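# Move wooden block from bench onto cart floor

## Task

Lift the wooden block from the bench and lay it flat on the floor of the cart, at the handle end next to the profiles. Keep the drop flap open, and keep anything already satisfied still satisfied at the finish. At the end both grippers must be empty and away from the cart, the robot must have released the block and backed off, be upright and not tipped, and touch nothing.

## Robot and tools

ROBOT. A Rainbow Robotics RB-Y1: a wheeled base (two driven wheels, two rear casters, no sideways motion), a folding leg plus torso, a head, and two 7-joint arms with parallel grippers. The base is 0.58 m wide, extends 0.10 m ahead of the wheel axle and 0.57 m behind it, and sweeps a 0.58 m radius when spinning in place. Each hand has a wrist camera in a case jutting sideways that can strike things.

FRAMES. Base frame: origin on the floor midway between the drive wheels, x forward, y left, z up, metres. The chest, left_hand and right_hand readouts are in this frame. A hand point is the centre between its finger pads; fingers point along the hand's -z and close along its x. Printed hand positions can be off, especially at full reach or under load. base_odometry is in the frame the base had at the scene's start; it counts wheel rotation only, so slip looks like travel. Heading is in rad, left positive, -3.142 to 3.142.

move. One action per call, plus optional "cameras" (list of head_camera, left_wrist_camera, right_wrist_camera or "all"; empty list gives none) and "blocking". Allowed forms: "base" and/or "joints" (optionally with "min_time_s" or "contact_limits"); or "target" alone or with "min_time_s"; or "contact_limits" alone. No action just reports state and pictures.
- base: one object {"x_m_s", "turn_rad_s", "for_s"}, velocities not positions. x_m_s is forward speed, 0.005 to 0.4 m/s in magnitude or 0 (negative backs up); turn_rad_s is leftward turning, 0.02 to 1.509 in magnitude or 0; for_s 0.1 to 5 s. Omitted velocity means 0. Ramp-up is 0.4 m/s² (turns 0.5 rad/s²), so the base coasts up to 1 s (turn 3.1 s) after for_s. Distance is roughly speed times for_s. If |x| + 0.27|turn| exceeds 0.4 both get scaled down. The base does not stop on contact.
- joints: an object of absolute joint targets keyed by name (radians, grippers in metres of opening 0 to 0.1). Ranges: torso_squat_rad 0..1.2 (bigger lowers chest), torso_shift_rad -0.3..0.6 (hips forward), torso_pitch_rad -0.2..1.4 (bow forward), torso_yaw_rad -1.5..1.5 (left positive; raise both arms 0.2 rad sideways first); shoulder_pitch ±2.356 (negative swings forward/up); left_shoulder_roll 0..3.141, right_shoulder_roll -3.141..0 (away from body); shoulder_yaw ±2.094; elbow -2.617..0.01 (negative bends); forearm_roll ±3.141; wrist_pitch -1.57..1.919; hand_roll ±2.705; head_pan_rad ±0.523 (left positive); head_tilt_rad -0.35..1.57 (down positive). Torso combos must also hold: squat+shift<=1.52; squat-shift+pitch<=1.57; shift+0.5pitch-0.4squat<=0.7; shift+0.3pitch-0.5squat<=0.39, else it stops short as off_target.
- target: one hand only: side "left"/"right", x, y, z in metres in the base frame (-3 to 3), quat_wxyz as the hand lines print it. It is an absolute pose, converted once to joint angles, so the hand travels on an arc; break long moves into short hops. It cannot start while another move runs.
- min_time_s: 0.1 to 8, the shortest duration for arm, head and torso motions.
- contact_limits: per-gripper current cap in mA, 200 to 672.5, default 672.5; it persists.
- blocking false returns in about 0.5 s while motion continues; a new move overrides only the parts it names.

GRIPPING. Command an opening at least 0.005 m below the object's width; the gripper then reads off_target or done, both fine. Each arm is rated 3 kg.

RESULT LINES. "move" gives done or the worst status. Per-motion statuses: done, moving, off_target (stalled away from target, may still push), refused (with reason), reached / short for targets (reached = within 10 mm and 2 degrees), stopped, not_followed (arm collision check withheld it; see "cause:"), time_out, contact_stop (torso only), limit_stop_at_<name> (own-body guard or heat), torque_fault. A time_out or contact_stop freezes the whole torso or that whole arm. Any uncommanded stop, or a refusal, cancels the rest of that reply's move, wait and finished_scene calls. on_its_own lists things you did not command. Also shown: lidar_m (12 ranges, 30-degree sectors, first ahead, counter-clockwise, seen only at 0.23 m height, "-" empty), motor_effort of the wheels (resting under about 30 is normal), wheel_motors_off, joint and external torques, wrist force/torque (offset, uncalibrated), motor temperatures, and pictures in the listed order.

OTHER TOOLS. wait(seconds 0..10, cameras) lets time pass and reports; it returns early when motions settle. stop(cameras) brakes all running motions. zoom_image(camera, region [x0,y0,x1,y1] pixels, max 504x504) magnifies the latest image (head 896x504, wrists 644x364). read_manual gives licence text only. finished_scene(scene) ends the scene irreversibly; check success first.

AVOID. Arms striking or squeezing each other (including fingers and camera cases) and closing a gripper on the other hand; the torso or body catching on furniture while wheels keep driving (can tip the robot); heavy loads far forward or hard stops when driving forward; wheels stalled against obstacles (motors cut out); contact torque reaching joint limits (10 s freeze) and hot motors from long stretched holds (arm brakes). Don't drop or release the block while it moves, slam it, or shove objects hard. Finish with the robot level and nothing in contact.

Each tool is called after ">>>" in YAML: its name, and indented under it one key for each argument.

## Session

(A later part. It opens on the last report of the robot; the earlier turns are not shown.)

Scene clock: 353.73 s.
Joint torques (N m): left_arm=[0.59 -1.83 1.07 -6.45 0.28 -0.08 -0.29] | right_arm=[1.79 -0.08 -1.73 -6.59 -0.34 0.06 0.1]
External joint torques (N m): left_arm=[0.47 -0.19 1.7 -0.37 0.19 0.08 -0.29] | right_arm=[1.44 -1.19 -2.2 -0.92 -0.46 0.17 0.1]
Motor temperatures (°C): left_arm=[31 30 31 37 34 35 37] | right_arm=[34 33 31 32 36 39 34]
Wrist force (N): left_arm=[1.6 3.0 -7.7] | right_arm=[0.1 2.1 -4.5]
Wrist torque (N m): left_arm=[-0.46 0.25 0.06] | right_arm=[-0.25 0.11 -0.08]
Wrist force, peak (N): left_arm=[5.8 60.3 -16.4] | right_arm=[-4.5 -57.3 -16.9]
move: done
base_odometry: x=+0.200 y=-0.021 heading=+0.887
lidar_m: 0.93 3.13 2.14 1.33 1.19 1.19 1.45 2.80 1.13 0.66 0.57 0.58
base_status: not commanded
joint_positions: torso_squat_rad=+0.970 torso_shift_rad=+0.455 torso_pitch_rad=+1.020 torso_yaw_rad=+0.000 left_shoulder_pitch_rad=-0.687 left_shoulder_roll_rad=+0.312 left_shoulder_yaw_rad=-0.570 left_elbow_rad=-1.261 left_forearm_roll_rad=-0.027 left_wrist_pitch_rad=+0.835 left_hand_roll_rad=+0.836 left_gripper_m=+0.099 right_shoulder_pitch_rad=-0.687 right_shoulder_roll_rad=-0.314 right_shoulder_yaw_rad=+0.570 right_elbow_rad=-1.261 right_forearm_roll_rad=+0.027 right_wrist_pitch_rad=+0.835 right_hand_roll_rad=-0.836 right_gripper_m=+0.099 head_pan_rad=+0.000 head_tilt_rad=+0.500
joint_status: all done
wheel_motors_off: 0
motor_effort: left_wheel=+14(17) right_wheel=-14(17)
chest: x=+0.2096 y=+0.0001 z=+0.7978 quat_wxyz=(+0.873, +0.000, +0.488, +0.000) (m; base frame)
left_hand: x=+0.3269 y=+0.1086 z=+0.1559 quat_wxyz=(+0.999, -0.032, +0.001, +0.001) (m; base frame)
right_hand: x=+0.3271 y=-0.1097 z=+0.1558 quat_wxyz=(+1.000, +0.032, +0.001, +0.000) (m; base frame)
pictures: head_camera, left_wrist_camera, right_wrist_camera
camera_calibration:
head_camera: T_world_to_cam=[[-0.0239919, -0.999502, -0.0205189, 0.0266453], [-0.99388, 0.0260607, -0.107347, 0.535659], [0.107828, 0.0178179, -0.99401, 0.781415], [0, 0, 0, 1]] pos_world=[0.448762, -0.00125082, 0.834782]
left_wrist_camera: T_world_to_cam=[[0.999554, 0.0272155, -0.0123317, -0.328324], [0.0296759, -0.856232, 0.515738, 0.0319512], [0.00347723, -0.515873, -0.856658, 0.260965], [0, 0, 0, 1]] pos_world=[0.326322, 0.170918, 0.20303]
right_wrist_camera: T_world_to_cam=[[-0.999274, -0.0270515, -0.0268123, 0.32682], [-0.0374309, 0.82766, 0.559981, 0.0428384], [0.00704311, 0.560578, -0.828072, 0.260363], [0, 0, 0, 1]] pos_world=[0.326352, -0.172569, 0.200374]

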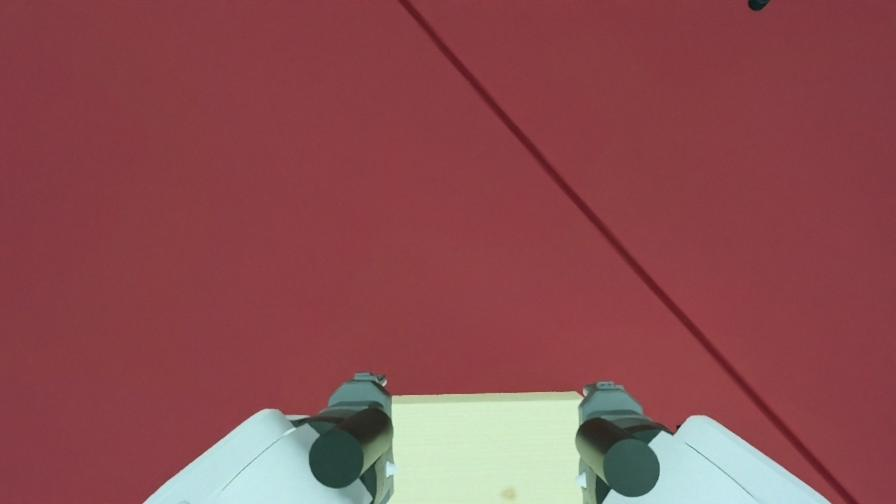

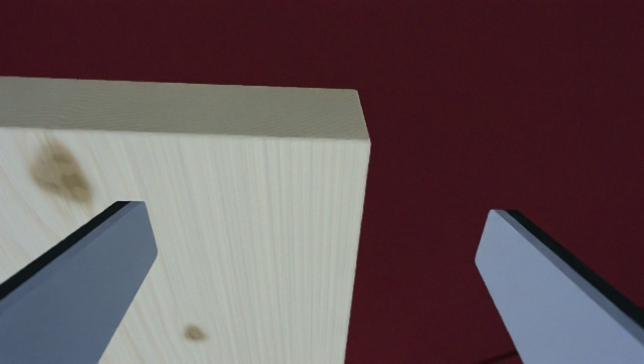

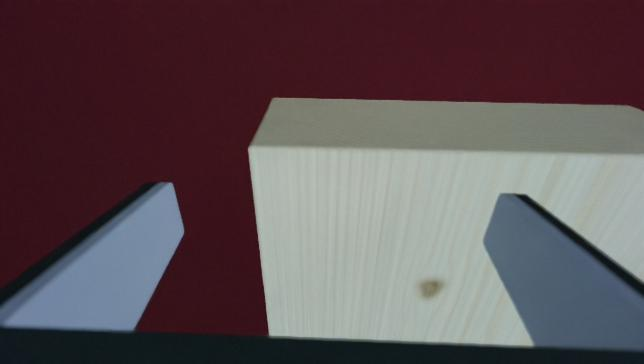

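>>> move:
  joints: {"left_shoulder_pitch_rad":-0.774,"left_shoulder_roll_rad":0.35,"left_shoulder_yaw_rad":-0.612,"left_elbow_rad":-0.734,"left_forearm_roll_rad":-0.035,"left_wrist_pitch_rad":0.396,"left_hand_roll_rad":0.903,"right_shoulder_pitch_rad":-0.774,"right_shoulder_roll_rad":-0.35,"right_shoulder_yaw_rad":0.612,"right_elbow_rad":-0.734,"right_forearm_roll_rad":0.035,"right_wrist_pitch_rad":0.396,"right_hand_roll_rad":-0.903,"head_tilt_rad":0.7}
  min_time_s: 1
  cameras: ["head_camera"]

Scene clock: 364.40 s.
Joint torques (N m): left_arm=[1.46 -0.03 -0.1 -1.9 -0.15 -0.17 0.2] | right_arm=[1.12 -1.71 0.57 -1.76 0.13 0.04 -0.24]
External joint torques (N m): left_arm=[-0.23 -1.14 -0.11 0.47 -0.15 -0.09 0.21] | right_arm=[-0.61 -0.22 0.67 0.4 0.03 0.08 -0.24]
Motor temperatures (°C): left_arm=[31 29 31 37 34 34 37] | right_arm=[34 32 31 32 35 38 34]
Wrist force (N): left_arm=[1.7 1.0 -8.1] | right_arm=[-0.1 2.7 -4.4]
Wrist torque (N m): left_arm=[-0.26 0.34 0.08] | right_arm=[-0.29 0.11 -0.08]
Wrist force, peak (N): left_arm=[1.4 1.5 -8.7] | right_arm=[0.0 2.7 -5.2]
move: done
base_odometry: x=+0.200 y=-0.021 heading=+0.887
lidar_m: 0.92 3.14 2.13 1.32 1.18 1.18 1.45 2.79 1.13 0.65 0.56 0.61
base_status: not commanded
joint_positions: torso_squat_rad=+0.970 torso_shift_rad=+0.455 torso_pitch_rad=+1.020 torso_yaw_rad=+0.000 left_shoulder_pitch_rad=-0.774 left_shoulder_roll_rad=+0.350 left_shoulder_yaw_rad=-0.612 left_elbow_rad=-0.734 left_forearm_roll_rad=-0.035 left_wrist_pitch_rad=+0.396 left_hand_roll_rad=+0.903 left_gripper_m=+0.099 right_shoulder_pitch_rad=-0.774 right_shoulder_roll_rad=-0.350 right_shoulder_yaw_rad=+0.612 right_elbow_rad=-0.734 right_forearm_roll_rad=+0.035 right_wrist_pitch_rad=+0.396 right_hand_roll_rad=-0.903 right_gripper_m=+0.099 head_pan_rad=+0.000 head_tilt_rad=+0.700
joint_status: all done
wheel_motors_off: 0
motor_effort: left_wheel=+13(15) right_wheel=-14(17)
chest: x=+0.2096 y=+0.0001 z=+0.7979 quat_wxyz=(+0.873, +0.000, +0.488, +0.000) (m; base frame)
left_hand: x=+0.2876 y=+0.2066 z=+0.0905 quat_wxyz=(+1.000, -0.002, -0.007, -0.008) (m; base frame)
right_hand: x=+0.2874 y=-0.2066 z=+0.0906 quat_wxyz=(+1.000, +0.002, -0.007, +0.008) (m; base frame)
pictures: head_camera
camera_calibration:
head_camera: T_world_to_cam=[[-0.0275878, -0.999502, -0.0153473, 0.023483], [-0.995409, 0.0260606, 0.0921018, 0.359945], [-0.091656, 0.0178178, -0.995631, 0.861035], [0, 0, 0, 1]] pos_world=[0.437859, -0.00125082, 0.824482]

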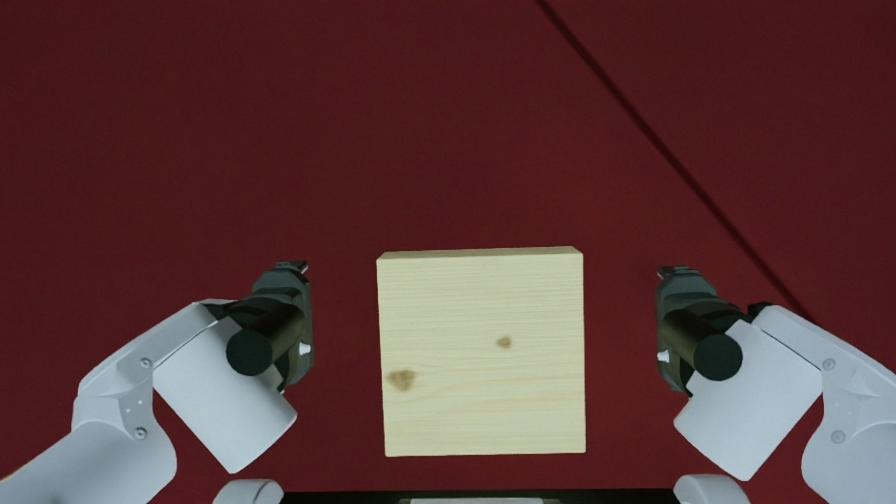

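>>> move:
  base: {"x_m_s":-0.05,"for_s":0.567}
  joints: {"torso_squat_rad":1.033,"torso_shift_rad":0.485}
  cameras: []

>>> move:
  joints: {"left_shoulder_pitch_rad":-0.840,"left_shoulder_roll_rad":0.153,"left_shoulder_yaw_rad":-0.594,"left_elbow_rad":-0.623,"left_forearm_roll_rad":-0.198,"left_wrist_pitch_rad":0.420,"left_hand_roll_rad":1.023,"right_shoulder_pitch_rad":-0.840,"right_shoulder_roll_rad":-0.157,"right_shoulder_yaw_rad":0.594,"right_elbow_rad":-0.623,"right_forearm_roll_rad":0.198,"right_wrist_pitch_rad":0.420,"right_hand_roll_rad":-1.023}
  min_time_s: 2
  cameras: []

>>> move:
  joints: {"torso_squat_rad":0.97,"torso_shift_rad":0.455}
  min_time_s: 0.8
  cameras: []

>>> move:
  joints: {"left_shoulder_pitch_rad":-0.802,"left_shoulder_roll_rad":0.194,"left_shoulder_yaw_rad":-0.588,"left_elbow_rad":-0.782,"left_forearm_roll_rad":-0.155,"left_wrist_pitch_rad":0.524,"left_hand_roll_rad":0.976,"right_shoulder_pitch_rad":-0.802,"right_shoulder_roll_rad":-0.196,"right_shoulder_yaw_rad":0.588,"right_elbow_rad":-0.782,"right_forearm_roll_rad":0.155,"right_wrist_pitch_rad":0.524,"right_hand_roll_rad":-0.976}
  min_time_s: 1
  cameras: ["left_wrist_camera"]

>>> move:
  joints: {"left_shoulder_pitch_rad":-0.764,"left_shoulder_roll_rad":0.234,"left_shoulder_yaw_rad":-0.582,"left_elbow_rad":-0.942,"left_forearm_roll_rad":-0.112,"left_wrist_pitch_rad":0.628,"left_hand_roll_rad":0.930,"right_shoulder_pitch_rad":-0.764,"right_shoulder_roll_rad":-0.236,"right_shoulder_yaw_rad":0.582,"right_elbow_rad":-0.942,"right_forearm_roll_rad":0.112,"right_wrist_pitch_rad":0.628,"right_hand_roll_rad":-0.930}
  min_time_s: 1
  cameras: ["left_wrist_camera","right_wrist_camera"]

Scene clock: 379.33 s.
Joint torques (N m): left_arm=[1.05 0.01 0.1 -2.12 -0.07 -0.21 0.12] | right_arm=[1.93 -1.59 0.34 -1.81 0.13 0.12 -0.24]
External joint torques (N m): left_arm=[-0.63 -1.1 0.1 0.25 -0.08 -0.12 0.12] | right_arm=[0.2 -0.1 0.44 0.35 0.03 0.15 -0.24]
Motor temperatures (°C): left_arm=[30 29 31 37 34 33 37] | right_arm=[34 31 31 31 35 37 34]
Wrist force (N): left_arm=[1.2 1.5 -7.5] | right_arm=[-0.1 2.7 -4.4]
Wrist torque (N m): left_arm=[-0.28 0.24 0.06] | right_arm=[-0.28 0.12 -0.06]
Wrist force, peak (N): left_arm=[1.1 0.7 -9.1] | right_arm=[0.0 3.3 -5.0]
move: done
base_odometry: x=+0.182 y=-0.043 heading=+0.888
lidar_m: 0.95 3.20 2.08 1.30 1.16 1.17 1.44 2.76 1.18 0.69 0.62 0.62
base_status: done (sent for 0.57 of 0.57 s)
joint_positions: torso_squat_rad=+1.033 torso_shift_rad=+0.485 torso_pitch_rad=+1.020 torso_yaw_rad=+0.000 left_shoulder_pitch_rad=-0.774 left_shoulder_roll_rad=+0.350 left_shoulder_yaw_rad=-0.612 left_elbow_rad=-0.734 left_forearm_roll_rad=-0.035 left_wrist_pitch_rad=+0.396 left_hand_roll_rad=+0.903 left_gripper_m=+0.099 right_shoulder_pitch_rad=-0.774 right_shoulder_roll_rad=-0.350 right_shoulder_yaw_rad=+0.612 right_elbow_rad=-0.734 right_forearm_roll_rad=+0.035 right_wrist_pitch_rad=+0.396 right_hand_roll_rad=-0.903 right_gripper_m=+0.099 head_pan_rad=+0.000 head_tilt_rad=+0.700
joint_status: all done
wheel_motors_off: 0
motor_effort: left_wheel=+14(30) right_wheel=-13(34)
chest: x=+0.2028 y=+0.0000 z=+0.7597 quat_wxyz=(+0.873, +0.000, +0.488, +0.000) (m; base frame)
left_hand: x=+0.2808 y=+0.2066 z=+0.0523 quat_wxyz=(+1.000, -0.002, -0.007, -0.008) (m; base frame)
right_hand: x=+0.2808 y=-0.2066 z=+0.0524 quat_wxyz=(+1.000, +0.002, -0.007, +0.008) (m; base frame)
pictures: none
No camera images: "cameras" was empty.

Scene clock: 381.63 s.
Joint torques (N m): left_arm=[-11.06 -44.79 -7.63 -20.15 4.05 -12.25 1.35] | right_arm=[-10.44 45.84 5.42 -19.26 -3.15 -10.24 -0.7]
External joint torques (N m): left_arm=[-11.63 -41.64 -6.97 -17.42 4.02 -12.12 1.35] | right_arm=[-11.03 43.22 4.87 -16.73 -3.23 -10.16 -0.7]
Motor temperatures (°C): left_arm=[30 29 31 37 34 33 37] | right_arm=[34 31 31 31 35 37 34]
Wrist force (N): left_arm=[5.4 67.8 32.3] | right_arm=[2.0 -56.9 28.2]
Wrist torque (N m): left_arm=[-2.33 1.20 -1.29] | right_arm=[1.48 0.69 0.74]
Wrist force, peak (N): left_arm=[5.3 69.0 32.7] | right_arm=[1.3 -58.0 27.8]
move: done
base_odometry: x=+0.182 y=-0.043 heading=+0.888
lidar_m: 0.97 3.19 2.09 1.30 1.17 1.18 1.43 2.76 1.16 0.69 0.62 0.61
base_status: not commanded
joint_positions: torso_squat_rad=+1.033 torso_shift_rad=+0.484 torso_pitch_rad=+1.018 torso_yaw_rad=+0.000 left_shoulder_pitch_rad=-0.837 left_shoulder_roll_rad=+0.163 left_shoulder_yaw_rad=-0.592 left_elbow_rad=-0.619 left_forearm_roll_rad=-0.199 left_wrist_pitch_rad=+0.423 left_hand_roll_rad=+1.023 left_gripper_m=+0.099 right_shoulder_pitch_rad=-0.837 right_shoulder_roll_rad=-0.168 right_shoulder_yaw_rad=+0.593 right_elbow_rad=-0.619 right_forearm_roll_rad=+0.199 right_wrist_pitch_rad=+0.423 right_hand_roll_rad=-1.023 right_gripper_m=+0.099 head_pan_rad=+0.000 head_tilt_rad=+0.700
joint_status: all done
wheel_motors_off: 0
motor_effort: left_wheel=+10(14) right_wheel=-17(17)
chest: x=+0.2024 y=+0.0000 z=+0.7601 quat_wxyz=(+0.873, +0.000, +0.488, +0.000) (m; base frame)
left_hand: x=+0.2693 y=+0.1195 z=+0.0539 quat_wxyz=(+1.000, -0.023, +0.002, +0.000) (m; base frame)
right_hand: x=+0.2700 y=-0.1222 z=+0.0535 quat_wxyz=(+1.000, +0.022, +0.001, +0.001) (m; base frame)
pictures: none
No camera images: "cameras" was empty.

Scene clock: 382.77 s.
Joint torques (N m): left_arm=[-11.32 -41.99 -7.63 -22.11 4.23 -11.65 1.35] | right_arm=[-10.35 45.62 5.51 -22.9 -3.35 -10.23 -0.68]
External joint torques (N m): left_arm=[-11.95 -38.81 -6.96 -19.4 4.2 -11.52 1.35] | right_arm=[-11.01 42.98 4.94 -20.4 -3.43 -10.16 -0.68]
Motor temperatures (°C): left_arm=[30 29 31 37 34 34 37] | right_arm=[34 32 31 31 35 37 34]
Wrist force (N): left_arm=[2.1 58.1 -16.0] | right_arm=[-0.4 -53.7 -16.1]
Wrist torque (N m): left_arm=[-1.28 0.56 -1.28] | right_arm=[0.70 -0.05 0.56]
Wrist force, peak (N): left_arm=[6.2 66.6 23.6] | right_arm=[2.6 -56.1 18.5]
move: done
base_odometry: x=+0.182 y=-0.043 heading=+0.888
lidar_m: 0.95 3.20 2.08 1.29 1.16 1.17 1.43 2.77 1.17 0.67 0.60 0.62
base_status: not commanded
joint_positions: torso_squat_rad=+0.970 torso_shift_rad=+0.455 torso_pitch_rad=+1.020 torso_yaw_rad=+0.000 left_shoulder_pitch_rad=-0.837 left_shoulder_roll_rad=+0.163 left_shoulder_yaw_rad=-0.592 left_elbow_rad=-0.618 left_forearm_roll_rad=-0.199 left_wrist_pitch_rad=+0.423 left_hand_roll_rad=+1.023 left_gripper_m=+0.099 right_shoulder_pitch_rad=-0.837 right_shoulder_roll_rad=-0.168 right_shoulder_yaw_rad=+0.593 right_elbow_rad=-0.618 right_forearm_roll_rad=+0.199 right_wrist_pitch_rad=+0.423 right_hand_roll_rad=-1.023 right_gripper_m=+0.099 head_pan_rad=+0.000 head_tilt_rad=+0.700
joint_status: all done
wheel_motors_off: 0
motor_effort: left_wheel=+12(14) right_wheel=-15(15)
chest: x=+0.2097 y=+0.0001 z=+0.7978 quat_wxyz=(+0.873, +0.000, +0.488, +0.000) (m; base frame)
left_hand: x=+0.2749 y=+0.1191 z=+0.0914 quat_wxyz=(+1.000, -0.024, +0.003, +0.000) (m; base frame)
right_hand: x=+0.2756 y=-0.1226 z=+0.0909 quat_wxyz=(+1.000, +0.021, +0.002, +0.001) (m; base frame)
pictures: none
No camera images: "cameras" was empty.

Scene clock: 384.07 s.
Joint torques (N m): left_arm=[-7.61 -41.8 -8.79 -22.46 7.5 -10.32 2.92] | right_arm=[-12.54 44.09 4.67 -25.25 -6.46 -10.32 -2.99]
External joint torques (N m): left_arm=[-8.06 -39.11 -8.1 -18.87 7.47 -10.2 2.92] | right_arm=[-13.11 41.91 4.09 -21.93 -6.56 -10.26 -2.99]
Motor temperatures (°C): left_arm=[30 29 31 37 34 34 37] | right_arm=[34 32 31 32 35 38 34]
Wrist force (N): left_arm=[6.4 57.4 -17.2] | right_arm=[-4.5 -52.8 -10.3]
Wrist torque (N m): left_arm=[-1.07 -0.15 -2.95] | right_arm=[0.80 -0.27 3.02]
Wrist force, peak (N): left_arm=[9.1 81.1 -16.2] | right_arm=[-8.6 -76.2 -8.3]
move: done
base_odometry: x=+0.182 y=-0.043 heading=+0.888
lidar_m: 0.97 3.19 2.10 1.29 1.15 1.17 1.42 2.76 1.16 0.67 0.60 0.62
base_status: not commanded
joint_positions: torso_squat_rad=+0.970 torso_shift_rad=+0.455 torso_pitch_rad=+1.020 torso_yaw_rad=+0.000 left_shoulder_pitch_rad=-0.800 left_shoulder_roll_rad=+0.204 left_shoulder_yaw_rad=-0.586 left_elbow_rad=-0.777 left_forearm_roll_rad=-0.157 left_wrist_pitch_rad=+0.526 left_hand_roll_rad=+0.975 left_gripper_m=+0.099 right_shoulder_pitch_rad=-0.799 right_shoulder_roll_rad=-0.206 right_shoulder_yaw_rad=+0.587 right_elbow_rad=-0.776 right_forearm_roll_rad=+0.157 right_wrist_pitch_rad=+0.527 right_hand_roll_rad=-0.975 right_gripper_m=+0.099 head_pan_rad=+0.000 head_tilt_rad=+0.700
joint_status: all done
wheel_motors_off: 0
motor_effort: left_wheel=+13(14) right_wheel=-13(15)
chest: x=+0.2097 y=+0.0001 z=+0.7978 quat_wxyz=(+0.873, +0.000, +0.488, +0.000) (m; base frame)
left_hand: x=+0.2918 y=+0.1201 z=+0.1016 quat_wxyz=(+1.000, -0.019, -0.002, +0.004) (m; base frame)
right_hand: x=+0.2908 y=-0.1224 z=+0.1013 quat_wxyz=(+1.000, +0.017, -0.001, -0.003) (m; base frame)
pictures: left_wrist_camera
camera_calibration:
left_wrist_camera: T_world_to_cam=[[0.999408, 0.0338214, -0.00634151, -0.29563], [0.0325549, -0.869608, 0.492668, 0.073869], [0.0111481, -0.492583, -0.870194, 0.216801], [0, 0, 0, 1]] pos_world=[0.290633, 0.181028, 0.150391]

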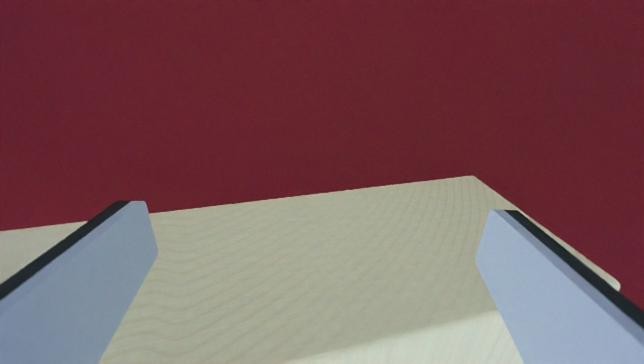

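Scene clock: 385.37 s.
Joint torques (N m): left_arm=[-8.33 -41.65 -11.02 -23.59 8.58 -10.33 3.11] | right_arm=[-12.75 44.38 6.58 -26.23 -7.28 -10.47 -3.2]
External joint torques (N m): left_arm=[-8.65 -39.42 -10.35 -19.16 8.55 -10.21 3.11] | right_arm=[-13.25 42.67 6.03 -22.12 -7.4 -10.4 -3.2]
Motor temperatures (°C): left_arm=[30 29 31 37 34 34 37] | right_arm=[34 32 31 32 36 38 34]
Wrist force (N): left_arm=[7.2 60.1 -17.3] | right_arm=[-4.0 -55.1 -10.7]
Wrist torque (N m): left_arm=[-1.12 -0.14 -3.12] | right_arm=[0.85 -0.27 3.16]
Wrist force, peak (N): left_arm=[9.5 82.8 -17.3] | right_arm=[-8.2 -78.4 -8.3]
move: done
base_odometry: x=+0.182 y=-0.043 heading=+0.888
lidar_m: 0.95 3.20 2.09 1.30 1.16 1.17 1.43 2.75 1.16 0.67 0.60 0.60
base_status: not commanded
joint_positions: torso_squat_rad=+0.970 torso_shift_rad=+0.455 torso_pitch_rad=+1.020 torso_yaw_rad=+0.000 left_shoulder_pitch_rad=-0.762 left_shoulder_roll_rad=+0.244 left_shoulder_yaw_rad=-0.579 left_elbow_rad=-0.937 left_forearm_roll_rad=-0.114 left_wrist_pitch_rad=+0.630 left_hand_roll_rad=+0.929 left_gripper_m=+0.099 right_shoulder_pitch_rad=-0.761 right_shoulder_roll_rad=-0.247 right_shoulder_yaw_rad=+0.580 right_elbow_rad=-0.936 right_forearm_roll_rad=+0.114 right_wrist_pitch_rad=+0.631 right_hand_roll_rad=-0.929 right_gripper_m=+0.099 head_pan_rad=+0.000 head_tilt_rad=+0.700
joint_status: all done
wheel_motors_off: 0
motor_effort: left_wheel=+12(13) right_wheel=-11(14)
chest: x=+0.2097 y=+0.0001 z=+0.7978 quat_wxyz=(+0.873, +0.000, +0.488, +0.000) (m; base frame)
left_hand: x=+0.3058 y=+0.1203 z=+0.1156 quat_wxyz=(+1.000, -0.017, -0.003, +0.006) (m; base frame)
right_hand: x=+0.3049 y=-0.1224 z=+0.1152 quat_wxyz=(+1.000, +0.016, -0.002, -0.005) (m; base frame)
pictures: left_wrist_camera, right_wrist_camera
camera_calibration:
left_wrist_camera: T_world_to_cam=[[0.999237, 0.0388614, -0.00394056, -0.310399], [0.0358042, -0.87093, 0.490101, 0.0661912], [0.0156141, -0.489868, -0.871657, 0.22744], [0, 0, 0, 1]] pos_world=[0.304241, 0.181126, 0.164586]
right_wrist_camera: T_world_to_cam=[[-0.99935, -0.0173195, -0.0316272, 0.305003], [-0.0315287, 0.84532, 0.53333, 0.0787082], [0.0174981, 0.53398, -0.845316, 0.229633], [0, 0, 0, 1]] pos_world=[0.303268, -0.183871, 0.161782]

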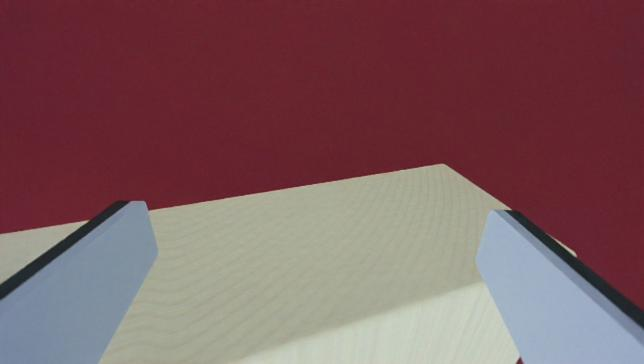

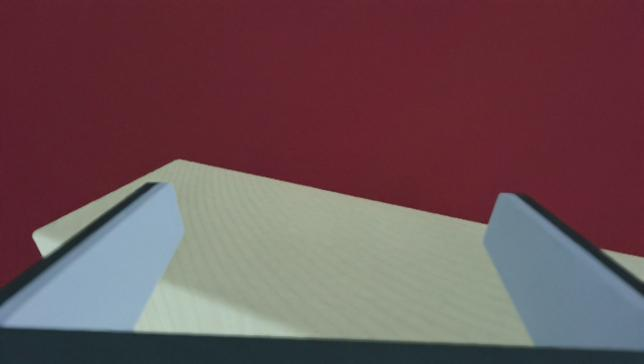

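>>> move:
  joints: {"left_shoulder_pitch_rad":-0.840,"left_shoulder_roll_rad":0.153,"left_shoulder_yaw_rad":-0.594,"left_elbow_rad":-0.623,"left_forearm_roll_rad":-0.198,"left_wrist_pitch_rad":0.420,"left_hand_roll_rad":1.023,"right_shoulder_pitch_rad":-0.840,"right_shoulder_roll_rad":-0.157,"right_shoulder_yaw_rad":0.594,"right_elbow_rad":-0.623,"right_forearm_roll_rad":0.198,"right_wrist_pitch_rad":0.420,"right_hand_roll_rad":-1.023}
  min_time_s: 2
  cameras: []

>>> move:
  joints: {"torso_squat_rad":1.028,"torso_shift_rad":0.483}
  min_time_s: 1
  cameras: []

>>> move:
  joints: {"left_shoulder_pitch_rad":-0.774,"left_shoulder_roll_rad":0.35,"left_shoulder_yaw_rad":-0.612,"left_elbow_rad":-0.734,"left_forearm_roll_rad":-0.035,"left_wrist_pitch_rad":0.396,"left_hand_roll_rad":0.903,"right_shoulder_pitch_rad":-0.774,"right_shoulder_roll_rad":-0.35,"right_shoulder_yaw_rad":0.612,"right_elbow_rad":-0.734,"right_forearm_roll_rad":0.035,"right_wrist_pitch_rad":0.396,"right_hand_roll_rad":-0.903}
  min_time_s: 1
  cameras: []

>>> move:
  joints: {"left_gripper_m":0,"right_gripper_m":0,"torso_squat_rad":1.033,"torso_shift_rad":0.485}
  cameras: ["head_camera"]

Scene clock: 397.83 s.
Joint torques (N m): left_arm=[-10.28 -39.95 -6.37 -21.06 5.52 -11.18 3.31] | right_arm=[-12.89 43.87 5.6 -22.92 -5.25 -9.9 -3.04]
External joint torques (N m): left_arm=[-10.91 -36.76 -5.69 -18.34 5.48 -11.05 3.31] | right_arm=[-13.56 41.23 5.04 -20.42 -5.32 -9.83 -3.04]
Motor temperatures (°C): left_arm=[31 30 31 38 35 35 37] | right_arm=[34 34 31 34 36 39 34]
Wrist force (N): left_arm=[2.2 57.0 -7.9] | right_arm=[-3.9 -52.7 -14.1]
Wrist torque (N m): left_arm=[-1.01 0.21 -3.04] | right_arm=[0.63 -0.54 2.95]
Wrist force, peak (N): left_arm=[9.3 92.9 -15.0] | right_arm=[-5.8 -86.4 -11.6]
move: done
base_odometry: x=+0.182 y=-0.043 heading=+0.888
lidar_m: 0.95 3.19 2.08 1.30 1.17 1.17 1.44 2.76 1.17 0.66 0.59 0.63
base_status: not commanded
joint_positions: torso_squat_rad=+0.970 torso_shift_rad=+0.455 torso_pitch_rad=+1.020 torso_yaw_rad=+0.000 left_shoulder_pitch_rad=-0.837 left_shoulder_roll_rad=+0.162 left_shoulder_yaw_rad=-0.592 left_elbow_rad=-0.618 left_forearm_roll_rad=-0.199 left_wrist_pitch_rad=+0.423 left_hand_roll_rad=+1.022 left_gripper_m=+0.099 right_shoulder_pitch_rad=-0.837 right_shoulder_roll_rad=-0.167 right_shoulder_yaw_rad=+0.593 right_elbow_rad=-0.618 right_forearm_roll_rad=+0.199 right_wrist_pitch_rad=+0.423 right_hand_roll_rad=-1.022 right_gripper_m=+0.099 head_pan_rad=+0.000 head_tilt_rad=+0.700
joint_status: all done
wheel_motors_off: 0
motor_effort: left_wheel=+13(13) right_wheel=-10(15)
chest: x=+0.2097 y=+0.0001 z=+0.7978 quat_wxyz=(+0.873, +0.000, +0.488, +0.000) (m; base frame)
left_hand: x=+0.2750 y=+0.1186 z=+0.0915 quat_wxyz=(+1.000, -0.024, +0.003, -0.001) (m; base frame)
right_hand: x=+0.2752 y=-0.1224 z=+0.0909 quat_wxyz=(+1.000, +0.021, +0.003, +0.001) (m; base frame)
pictures: none
No camera images: "cameras" was empty.

Scene clock: 399.17 s.
Joint torques (N m): left_arm=[-12.64 -39.45 -7.01 -20.73 3.22 -11.57 0.62] | right_arm=[-13.15 45.6 6.03 -23.37 -3.64 -11.71 -1.02]
External joint torques (N m): left_arm=[-13.22 -36.26 -6.34 -18 3.18 -11.44 0.62] | right_arm=[-13.77 42.98 5.48 -20.86 -3.72 -11.63 -1.01]
Motor temperatures (°C): left_arm=[31 30 31 38 35 35 37] | right_arm=[34 34 31 34 36 40 34]
Wrist force (N): left_arm=[1.9 61.7 32.0] | right_arm=[0.0 -62.2 25.2]
Wrist torque (N m): left_arm=[-1.97 0.71 -0.40] | right_arm=[1.46 1.02 1.28]
Wrist force, peak (N): left_arm=[1.1 63.6 35.5] | right_arm=[-3.2 -64.1 35.3]
move: done
base_odometry: x=+0.182 y=-0.043 heading=+0.888
lidar_m: 0.94 3.22 2.11 1.31 1.17 1.17 1.45 2.76 1.17 0.69 0.62 0.62
base_status: not commanded
joint_positions: torso_squat_rad=+1.028 torso_shift_rad=+0.482 torso_pitch_rad=+1.018 torso_yaw_rad=+0.000 left_shoulder_pitch_rad=-0.837 left_shoulder_roll_rad=+0.162 left_shoulder_yaw_rad=-0.592 left_elbow_rad=-0.618 left_forearm_roll_rad=-0.199 left_wrist_pitch_rad=+0.423 left_hand_roll_rad=+1.023 left_gripper_m=+0.099 right_shoulder_pitch_rad=-0.836 right_shoulder_roll_rad=-0.168 right_shoulder_yaw_rad=+0.592 right_elbow_rad=-0.618 right_forearm_roll_rad=+0.199 right_wrist_pitch_rad=+0.423 right_hand_roll_rad=-1.023 right_gripper_m=+0.099 head_pan_rad=+0.000 head_tilt_rad=+0.700
joint_status: all done
wheel_motors_off: 0
motor_effort: left_wheel=+12(19) right_wheel=-11(14)
chest: x=+0.2031 y=+0.0001 z=+0.7632 quat_wxyz=(+0.873, +0.000, +0.487, +0.000) (m; base frame)
left_hand: x=+0.2695 y=+0.1185 z=+0.0570 quat_wxyz=(+1.000, -0.024, +0.002, +0.000) (m; base frame)
right_hand: x=+0.2700 y=-0.1230 z=+0.0564 quat_wxyz=(+1.000, +0.021, +0.002, +0.001) (m; base frame)
pictures: none
No camera images: "cameras" was empty.

Scene clock: 400.47 s.
Joint torques (N m): left_arm=[1.66 -0.07 -0.48 -3.17 0.22 -0.68 -0.33] | right_arm=[3.07 -1.87 0.98 -2.54 -0.21 -0.06 0.09]
External joint torques (N m): left_arm=[-0.02 -1.18 -0.49 -0.8 0.22 -0.59 -0.33] | right_arm=[1.35 -0.38 1.09 -0.38 -0.3 -0.03 0.09]
Motor temperatures (°C): left_arm=[31 30 31 38 35 35 37] | right_arm=[34 34 31 34 36 39 34]
Wrist force (N): left_arm=[0.2 3.2 -8.0] | right_arm=[0.2 2.7 -3.8]
Wrist torque (N m): left_arm=[-0.51 0.16 0.05] | right_arm=[-0.27 0.14 -0.07]
Wrist force, peak (N): left_arm=[1.3 62.1 31.3] | right_arm=[-0.5 -61.7 24.5]
move: done
base_odometry: x=+0.182 y=-0.043 heading=+0.888
lidar_m: 0.96 3.19 2.09 1.31 1.17 1.17 1.44 2.76 1.16 0.70 0.62 0.62
base_status: not commanded
joint_positions: torso_squat_rad=+1.028 torso_shift_rad=+0.483 torso_pitch_rad=+1.020 torso_yaw_rad=+0.000 left_shoulder_pitch_rad=-0.774 left_shoulder_roll_rad=+0.350 left_shoulder_yaw_rad=-0.612 left_elbow_rad=-0.734 left_forearm_roll_rad=-0.035 left_wrist_pitch_rad=+0.396 left_hand_roll_rad=+0.903 left_gripper_m=+0.099 right_shoulder_pitch_rad=-0.774 right_shoulder_roll_rad=-0.350 right_shoulder_yaw_rad=+0.612 right_elbow_rad=-0.734 right_forearm_roll_rad=+0.035 right_wrist_pitch_rad=+0.396 right_hand_roll_rad=-0.903 right_gripper_m=+0.099 head_pan_rad=+0.000 head_tilt_rad=+0.700
joint_status: all done
wheel_motors_off: 0
motor_effort: left_wheel=+12(13) right_wheel=-12(14)
chest: x=+0.2035 y=+0.0001 z=+0.7627 quat_wxyz=(+0.873, +0.000, +0.488, +0.000) (m; base frame)
left_hand: x=+0.2817 y=+0.2068 z=+0.0553 quat_wxyz=(+1.000, -0.002, -0.007, -0.008) (m; base frame)
right_hand: x=+0.2818 y=-0.2066 z=+0.0554 quat_wxyz=(+1.000, +0.002, -0.007, +0.008) (m; base frame)
pictures: none
No camera images: "cameras" was empty.

Scene clock: 402.17 s.
Joint torques (N m): left_arm=[1.86 -0.08 -0.47 -2.75 0.12 -0.53 -0.31] | right_arm=[2.63 -1.91 0.64 -2.31 -0.14 -0.02 0.25]
External joint torques (N m): left_arm=[0.18 -1.19 -0.48 -0.38 0.11 -0.44 -0.31] | right_arm=[0.91 -0.41 0.74 -0.15 -0.24 0.02 0.25]
Motor temperatures (°C): left_arm=[31 30 31 38 35 35 37] | right_arm=[34 34 31 34 36 39 34]
Wrist force (N): left_arm=[0.2 3.3 -8.1] | right_arm=[0.3 2.6 -4.1]
Wrist torque (N m): left_arm=[-0.50 0.10 0.09] | right_arm=[-0.28 0.17 -0.05]
Wrist force, peak (N): left_arm=[0.6 3.7 -9.0] | right_arm=[0.1 2.9 -4.3]
move: done
base_odometry: x=+0.182 y=-0.043 heading=+0.888
lidar_m: 0.97 3.20 2.09 1.31 1.16 1.18 1.44 2.74 1.17 0.68 0.61 0.62
base_status: not commanded
joint_positions: torso_squat_rad=+1.033 torso_shift_rad=+0.485 torso_pitch_rad=+1.020 torso_yaw_rad=+0.000 left_shoulder_pitch_rad=-0.774 left_shoulder_roll_rad=+0.350 left_shoulder_yaw_rad=-0.612 left_elbow_rad=-0.734 left_forearm_roll_rad=-0.035 left_wrist_pitch_rad=+0.396 left_hand_roll_rad=+0.903 left_gripper_m=+0.000 right_shoulder_pitch_rad=-0.774 right_shoulder_roll_rad=-0.350 right_shoulder_yaw_rad=+0.612 right_elbow_rad=-0.734 right_forearm_roll_rad=+0.035 right_wrist_pitch_rad=+0.396 right_hand_roll_rad=-0.903 right_gripper_m=+0.000 head_pan_rad=+0.000 head_tilt_rad=+0.700
joint_status: all done
wheel_motors_off: 0
motor_effort: left_wheel=+12(14) right_wheel=-13(14)
chest: x=+0.2028 y=+0.0001 z=+0.7597 quat_wxyz=(+0.873, +0.000, +0.488, +0.000) (m; base frame)
left_hand: x=+0.2809 y=+0.2067 z=+0.0523 quat_wxyz=(+1.000, -0.002, -0.007, -0.008) (m; base frame)
right_hand: x=+0.2810 y=-0.2065 z=+0.0524 quat_wxyz=(+1.000, +0.002, -0.007, +0.008) (m; base frame)
pictures: head_camera
camera_calibration:
head_camera: T_world_to_cam=[[-0.0275878, -0.999502, -0.0153473, 0.0227119], [-0.995409, 0.0260606, 0.0921018, 0.356794], [-0.091656, 0.0178178, -0.995631, 0.822387], [0, 0, 0, 1]] pos_world=[0.431159, -0.00125082, 0.786282]

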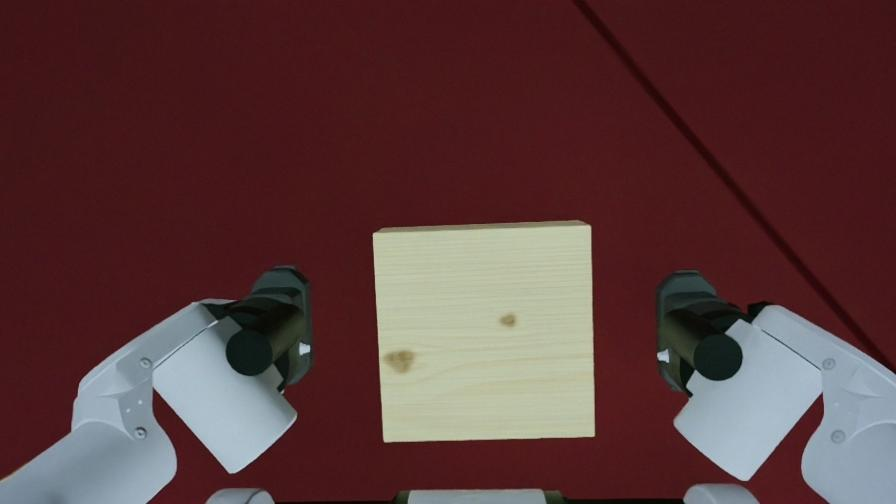

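>>> move:
  joints: {"left_shoulder_pitch_rad":-0.840,"left_shoulder_roll_rad":0.153,"left_shoulder_yaw_rad":-0.594,"left_elbow_rad":-0.623,"left_forearm_roll_rad":-0.198,"left_wrist_pitch_rad":0.420,"left_hand_roll_rad":1.023,"right_shoulder_pitch_rad":-0.840,"right_shoulder_roll_rad":-0.157,"right_shoulder_yaw_rad":0.594,"right_elbow_rad":-0.623,"right_forearm_roll_rad":0.198,"right_wrist_pitch_rad":0.420,"right_hand_roll_rad":-1.023}
  min_time_s: 2.5
  cameras: ["left_wrist_camera","right_wrist_camera"]

>>> move:
  joints: {"torso_squat_rad":0.97,"torso_shift_rad":0.455}
  min_time_s: 1.5
  cameras: ["left_wrist_camera","right_wrist_camera"]

Scene clock: 409.07 s.
Joint torques (N m): left_arm=[-10.03 -42.91 -8.68 -18.57 3.02 -11.1 0.2] | right_arm=[-10.77 48.11 6.52 -19.7 -2.74 -10.61 -0.17]
External joint torques (N m): left_arm=[-10.59 -39.74 -8.02 -15.83 2.98 -10.96 0.2] | right_arm=[-11.37 45.51 5.97 -17.18 -2.83 -10.53 -0.17]
Motor temperatures (°C): left_arm=[31 30 31 38 35 34 37] | right_arm=[34 33 31 33 36 39 34]
Wrist force (N): left_arm=[5.0 65.8 29.2] | right_arm=[2.0 -59.9 29.5]
Wrist torque (N m): left_arm=[-2.28 0.30 0.07] | right_arm=[1.55 0.16 -0.09]
Wrist force, peak (N): left_arm=[4.7 67.4 30.7] | right_arm=[2.5 -61.1 30.6]
move: done
base_odometry: x=+0.182 y=-0.043 heading=+0.888
lidar_m: 0.95 3.20 2.09 1.31 1.17 1.17 1.44 2.77 1.16 0.70 0.62 0.63
base_status: not commanded
joint_positions: torso_squat_rad=+1.033 torso_shift_rad=+0.484 torso_pitch_rad=+1.018 torso_yaw_rad=+0.000 left_shoulder_pitch_rad=-0.837 left_shoulder_roll_rad=+0.163 left_shoulder_yaw_rad=-0.592 left_elbow_rad=-0.619 left_forearm_roll_rad=-0.199 left_wrist_pitch_rad=+0.423 left_hand_roll_rad=+1.023 left_gripper_m=+0.000 right_shoulder_pitch_rad=-0.837 right_shoulder_roll_rad=-0.168 right_shoulder_yaw_rad=+0.592 right_elbow_rad=-0.619 right_forearm_roll_rad=+0.199 right_wrist_pitch_rad=+0.423 right_hand_roll_rad=-1.023 right_gripper_m=+0.000 head_pan_rad=+0.000 head_tilt_rad=+0.700
joint_status: all done
wheel_motors_off: 0
motor_effort: left_wheel=+10(13) right_wheel=-16(17)
chest: x=+0.2024 y=+0.0001 z=+0.7602 quat_wxyz=(+0.873, +0.000, +0.487, +0.000) (m; base frame)
left_hand: x=+0.2696 y=+0.1188 z=+0.0540 quat_wxyz=(+1.000, -0.024, +0.002, +0.000) (m; base frame)
right_hand: x=+0.2701 y=-0.1229 z=+0.0534 quat_wxyz=(+1.000, +0.021, +0.001, +0.001) (m; base frame)
pictures: left_wrist_camera, right_wrist_camera
camera_calibration:
left_wrist_camera: T_world_to_cam=[[0.999558, 0.0266014, -0.0132479, -0.272445], [0.0296583, -0.864786, 0.501264, 0.0967798], [0.00187777, -0.501435, -0.865193, 0.178263], [0, 0, 0, 1]] pos_world=[0.26912, 0.180328, 0.10211]
right_wrist_camera: T_world_to_cam=[[-0.999256, -0.0292339, -0.0251595, 0.266443], [-0.0382127, 0.838923, 0.542907, 0.111478], [0.0052356, 0.543464, -0.839416, 0.182404], [0, 0, 0, 1]] pos_world=[0.269549, -0.184863, 0.0992938]

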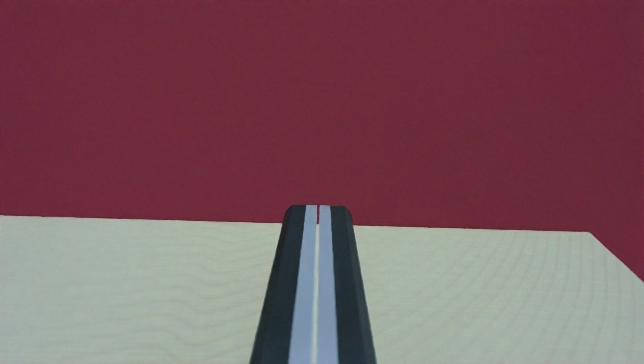

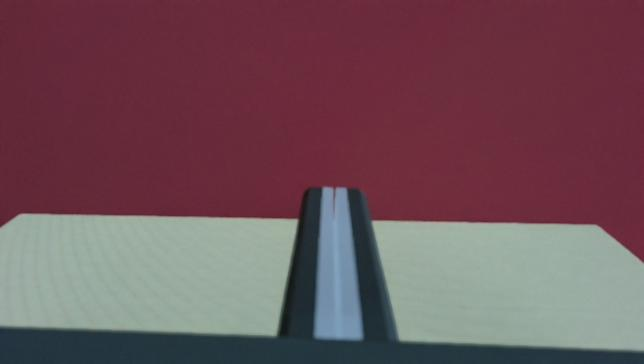

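Scene clock: 410.87 s.
Joint torques (N m): left_arm=[-9.24 -41.94 -8.75 -20.62 2.97 -11.2 0.28] | right_arm=[-11.37 46.63 6.71 -23.44 -2.87 -10.41 -0.2]
External joint torques (N m): left_arm=[-9.86 -38.76 -8.08 -17.9 2.94 -11.07 0.28] | right_arm=[-12.03 44.01 6.14 -20.94 -2.95 -10.34 -0.2]
Motor temperatures (°C): left_arm=[31 30 31 38 35 35 37] | right_arm=[34 33 31 33 36 39 34]
Wrist force (N): left_arm=[4.3 59.6 -16.0] | right_arm=[-2.5 -53.0 -14.8]
Wrist torque (N m): left_arm=[-1.51 0.21 0.01] | right_arm=[0.70 0.11 -0.18]
Wrist force, peak (N): left_arm=[5.4 65.4 27.4] | right_arm=[2.8 -59.9 27.8]
move: done
base_odometry: x=+0.182 y=-0.043 heading=+0.888
lidar_m: 0.96 3.19 2.09 1.30 1.16 1.16 1.43 2.76 1.17 0.68 0.60 0.62
base_status: not commanded
joint_positions: torso_squat_rad=+0.970 torso_shift_rad=+0.455 torso_pitch_rad=+1.021 torso_yaw_rad=+0.000 left_shoulder_pitch_rad=-0.838 left_shoulder_roll_rad=+0.163 left_shoulder_yaw_rad=-0.592 left_elbow_rad=-0.619 left_forearm_roll_rad=-0.199 left_wrist_pitch_rad=+0.423 left_hand_roll_rad=+1.023 left_gripper_m=+0.000 right_shoulder_pitch_rad=-0.837 right_shoulder_roll_rad=-0.168 right_shoulder_yaw_rad=+0.592 right_elbow_rad=-0.618 right_forearm_roll_rad=+0.199 right_wrist_pitch_rad=+0.423 right_hand_roll_rad=-1.023 right_gripper_m=+0.000 head_pan_rad=+0.000 head_tilt_rad=+0.700
joint_status: all done
wheel_motors_off: 0
motor_effort: left_wheel=+12(13) right_wheel=-14(15)
chest: x=+0.2097 y=+0.0001 z=+0.7977 quat_wxyz=(+0.873, +0.000, +0.488, +0.000) (m; base frame)
left_hand: x=+0.2753 y=+0.1188 z=+0.0913 quat_wxyz=(+1.000, -0.024, +0.003, +0.000) (m; base frame)
right_hand: x=+0.2754 y=-0.1229 z=+0.0908 quat_wxyz=(+1.000, +0.021, +0.003, +0.001) (m; base frame)
pictures: left_wrist_camera, right_wrist_camera
camera_calibration:
left_wrist_camera: T_world_to_cam=[[0.999524, 0.0265629, -0.0156615, -0.277493], [0.0308353, -0.864854, 0.501075, 0.0775717], [-0.000234941, -0.501319, -0.865262, 0.211181], [0, 0, 0, 1]] pos_world=[0.275019, 0.180329, 0.139512]
right_wrist_camera: T_world_to_cam=[[-0.99933, -0.0291992, -0.0220456, 0.272368], [-0.0364907, 0.839111, 0.542736, 0.0909596], [0.00265131, 0.543177, -0.839614, 0.214464], [0, 0, 0, 1]] pos_world=[0.274936, -0.184864, 0.136704]

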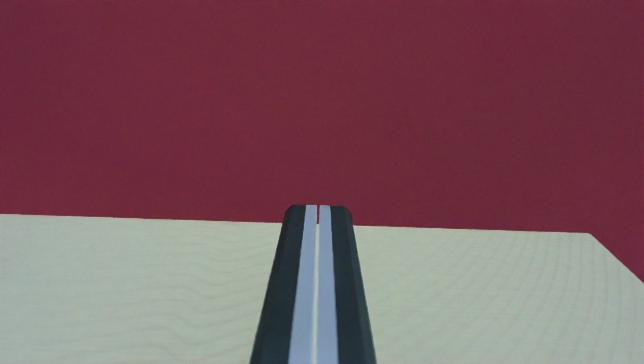

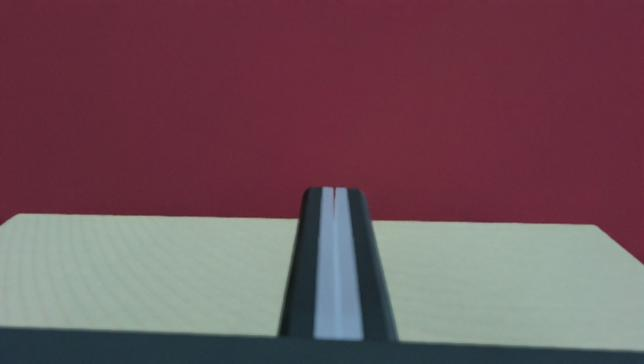

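>>> move:
  joints: {"left_shoulder_pitch_rad":-0.687,"left_shoulder_roll_rad":0.313,"left_shoulder_yaw_rad":-0.570,"left_elbow_rad":-1.261,"left_forearm_roll_rad":-0.027,"left_wrist_pitch_rad":0.835,"left_hand_roll_rad":0.836,"right_shoulder_pitch_rad":-0.687,"right_shoulder_roll_rad":-0.316,"right_shoulder_yaw_rad":0.570,"right_elbow_rad":-1.261,"right_forearm_roll_rad":0.027,"right_wrist_pitch_rad":0.835,"right_hand_roll_rad":-0.836}
  min_time_s: 4
  cameras: ["left_wrist_camera","right_wrist_camera"]

Scene clock: 416.50 s.
Joint torques (N m): left_arm=[0.82 -1.73 1.33 -6.61 0.31 -0.13 -0.32] | right_arm=[1.93 -0.35 -1.8 -6.4 -0.33 0.17 0.19]
External joint torques (N m): left_arm=[0.7 -0.11 1.96 -0.54 0.22 0.03 -0.32] | right_arm=[1.58 -1.42 -2.25 -0.73 -0.45 0.28 0.18]
Motor temperatures (°C): left_arm=[30 30 31 38 35 34 37] | right_arm=[34 33 31 33 36 39 34]
Wrist force (N): left_arm=[0.1 5.1 -7.6] | right_arm=[0.4 3.5 -3.5]
Wrist torque (N m): left_arm=[-0.69 0.09 0.10] | right_arm=[-0.39 0.17 -0.11]
Wrist force, peak (N): left_arm=[4.5 60.4 -15.6] | right_arm=[-3.1 -53.2 -15.5]
move: done
base_odometry: x=+0.182 y=-0.043 heading=+0.888
lidar_m: 0.96 3.19 2.10 1.31 1.17 1.16 1.43 2.76 1.17 0.67 0.60 0.60
base_status: not commanded
joint_positions: torso_squat_rad=+0.970 torso_shift_rad=+0.455 torso_pitch_rad=+1.020 torso_yaw_rad=+0.000 left_shoulder_pitch_rad=-0.687 left_shoulder_roll_rad=+0.313 left_shoulder_yaw_rad=-0.570 left_elbow_rad=-1.261 left_forearm_roll_rad=-0.027 left_wrist_pitch_rad=+0.835 left_hand_roll_rad=+0.836 left_gripper_m=+0.000 right_shoulder_pitch_rad=-0.687 right_shoulder_roll_rad=-0.316 right_shoulder_yaw_rad=+0.570 right_elbow_rad=-1.261 right_forearm_roll_rad=+0.027 right_wrist_pitch_rad=+0.835 right_hand_roll_rad=-0.836 right_gripper_m=+0.000 head_pan_rad=+0.000 head_tilt_rad=+0.700
joint_status: all done
wheel_motors_off: 0
motor_effort: left_wheel=+12(13) right_wheel=-12(15)
chest: x=+0.2096 y=+0.0001 z=+0.7978 quat_wxyz=(+0.873, +0.000, +0.488, +0.000) (m; base frame)
left_hand: x=+0.3270 y=+0.1092 z=+0.1559 quat_wxyz=(+0.999, -0.032, +0.001, +0.000) (m; base frame)
right_hand: x=+0.3273 y=-0.1108 z=+0.1556 quat_wxyz=(+1.000, +0.031, +0.000, +0.000) (m; base frame)
pictures: left_wrist_camera, right_wrist_camera
camera_calibration:
left_wrist_camera: T_world_to_cam=[[0.999568, 0.026853, -0.0119629, -0.328455], [0.0291781, -0.85666, 0.515056, 0.032752], [0.00358262, -0.515182, -0.857073, 0.261153], [0, 0, 0, 1]] pos_world=[0.326422, 0.171419, 0.203029]
right_wrist_camera: T_world_to_cam=[[-0.999244, -0.0277655, -0.0272059, 0.327037], [-0.0382308, 0.828602, 0.558531, 0.0444836], [0.00703493, 0.559149, -0.829037, 0.260931], [0, 0, 0, 1]] pos_world=[0.326655, -0.173678, 0.200374]

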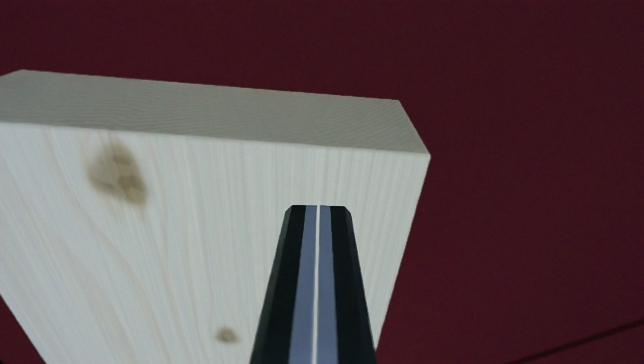

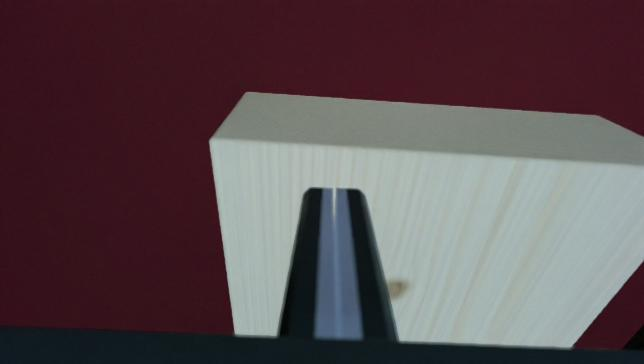

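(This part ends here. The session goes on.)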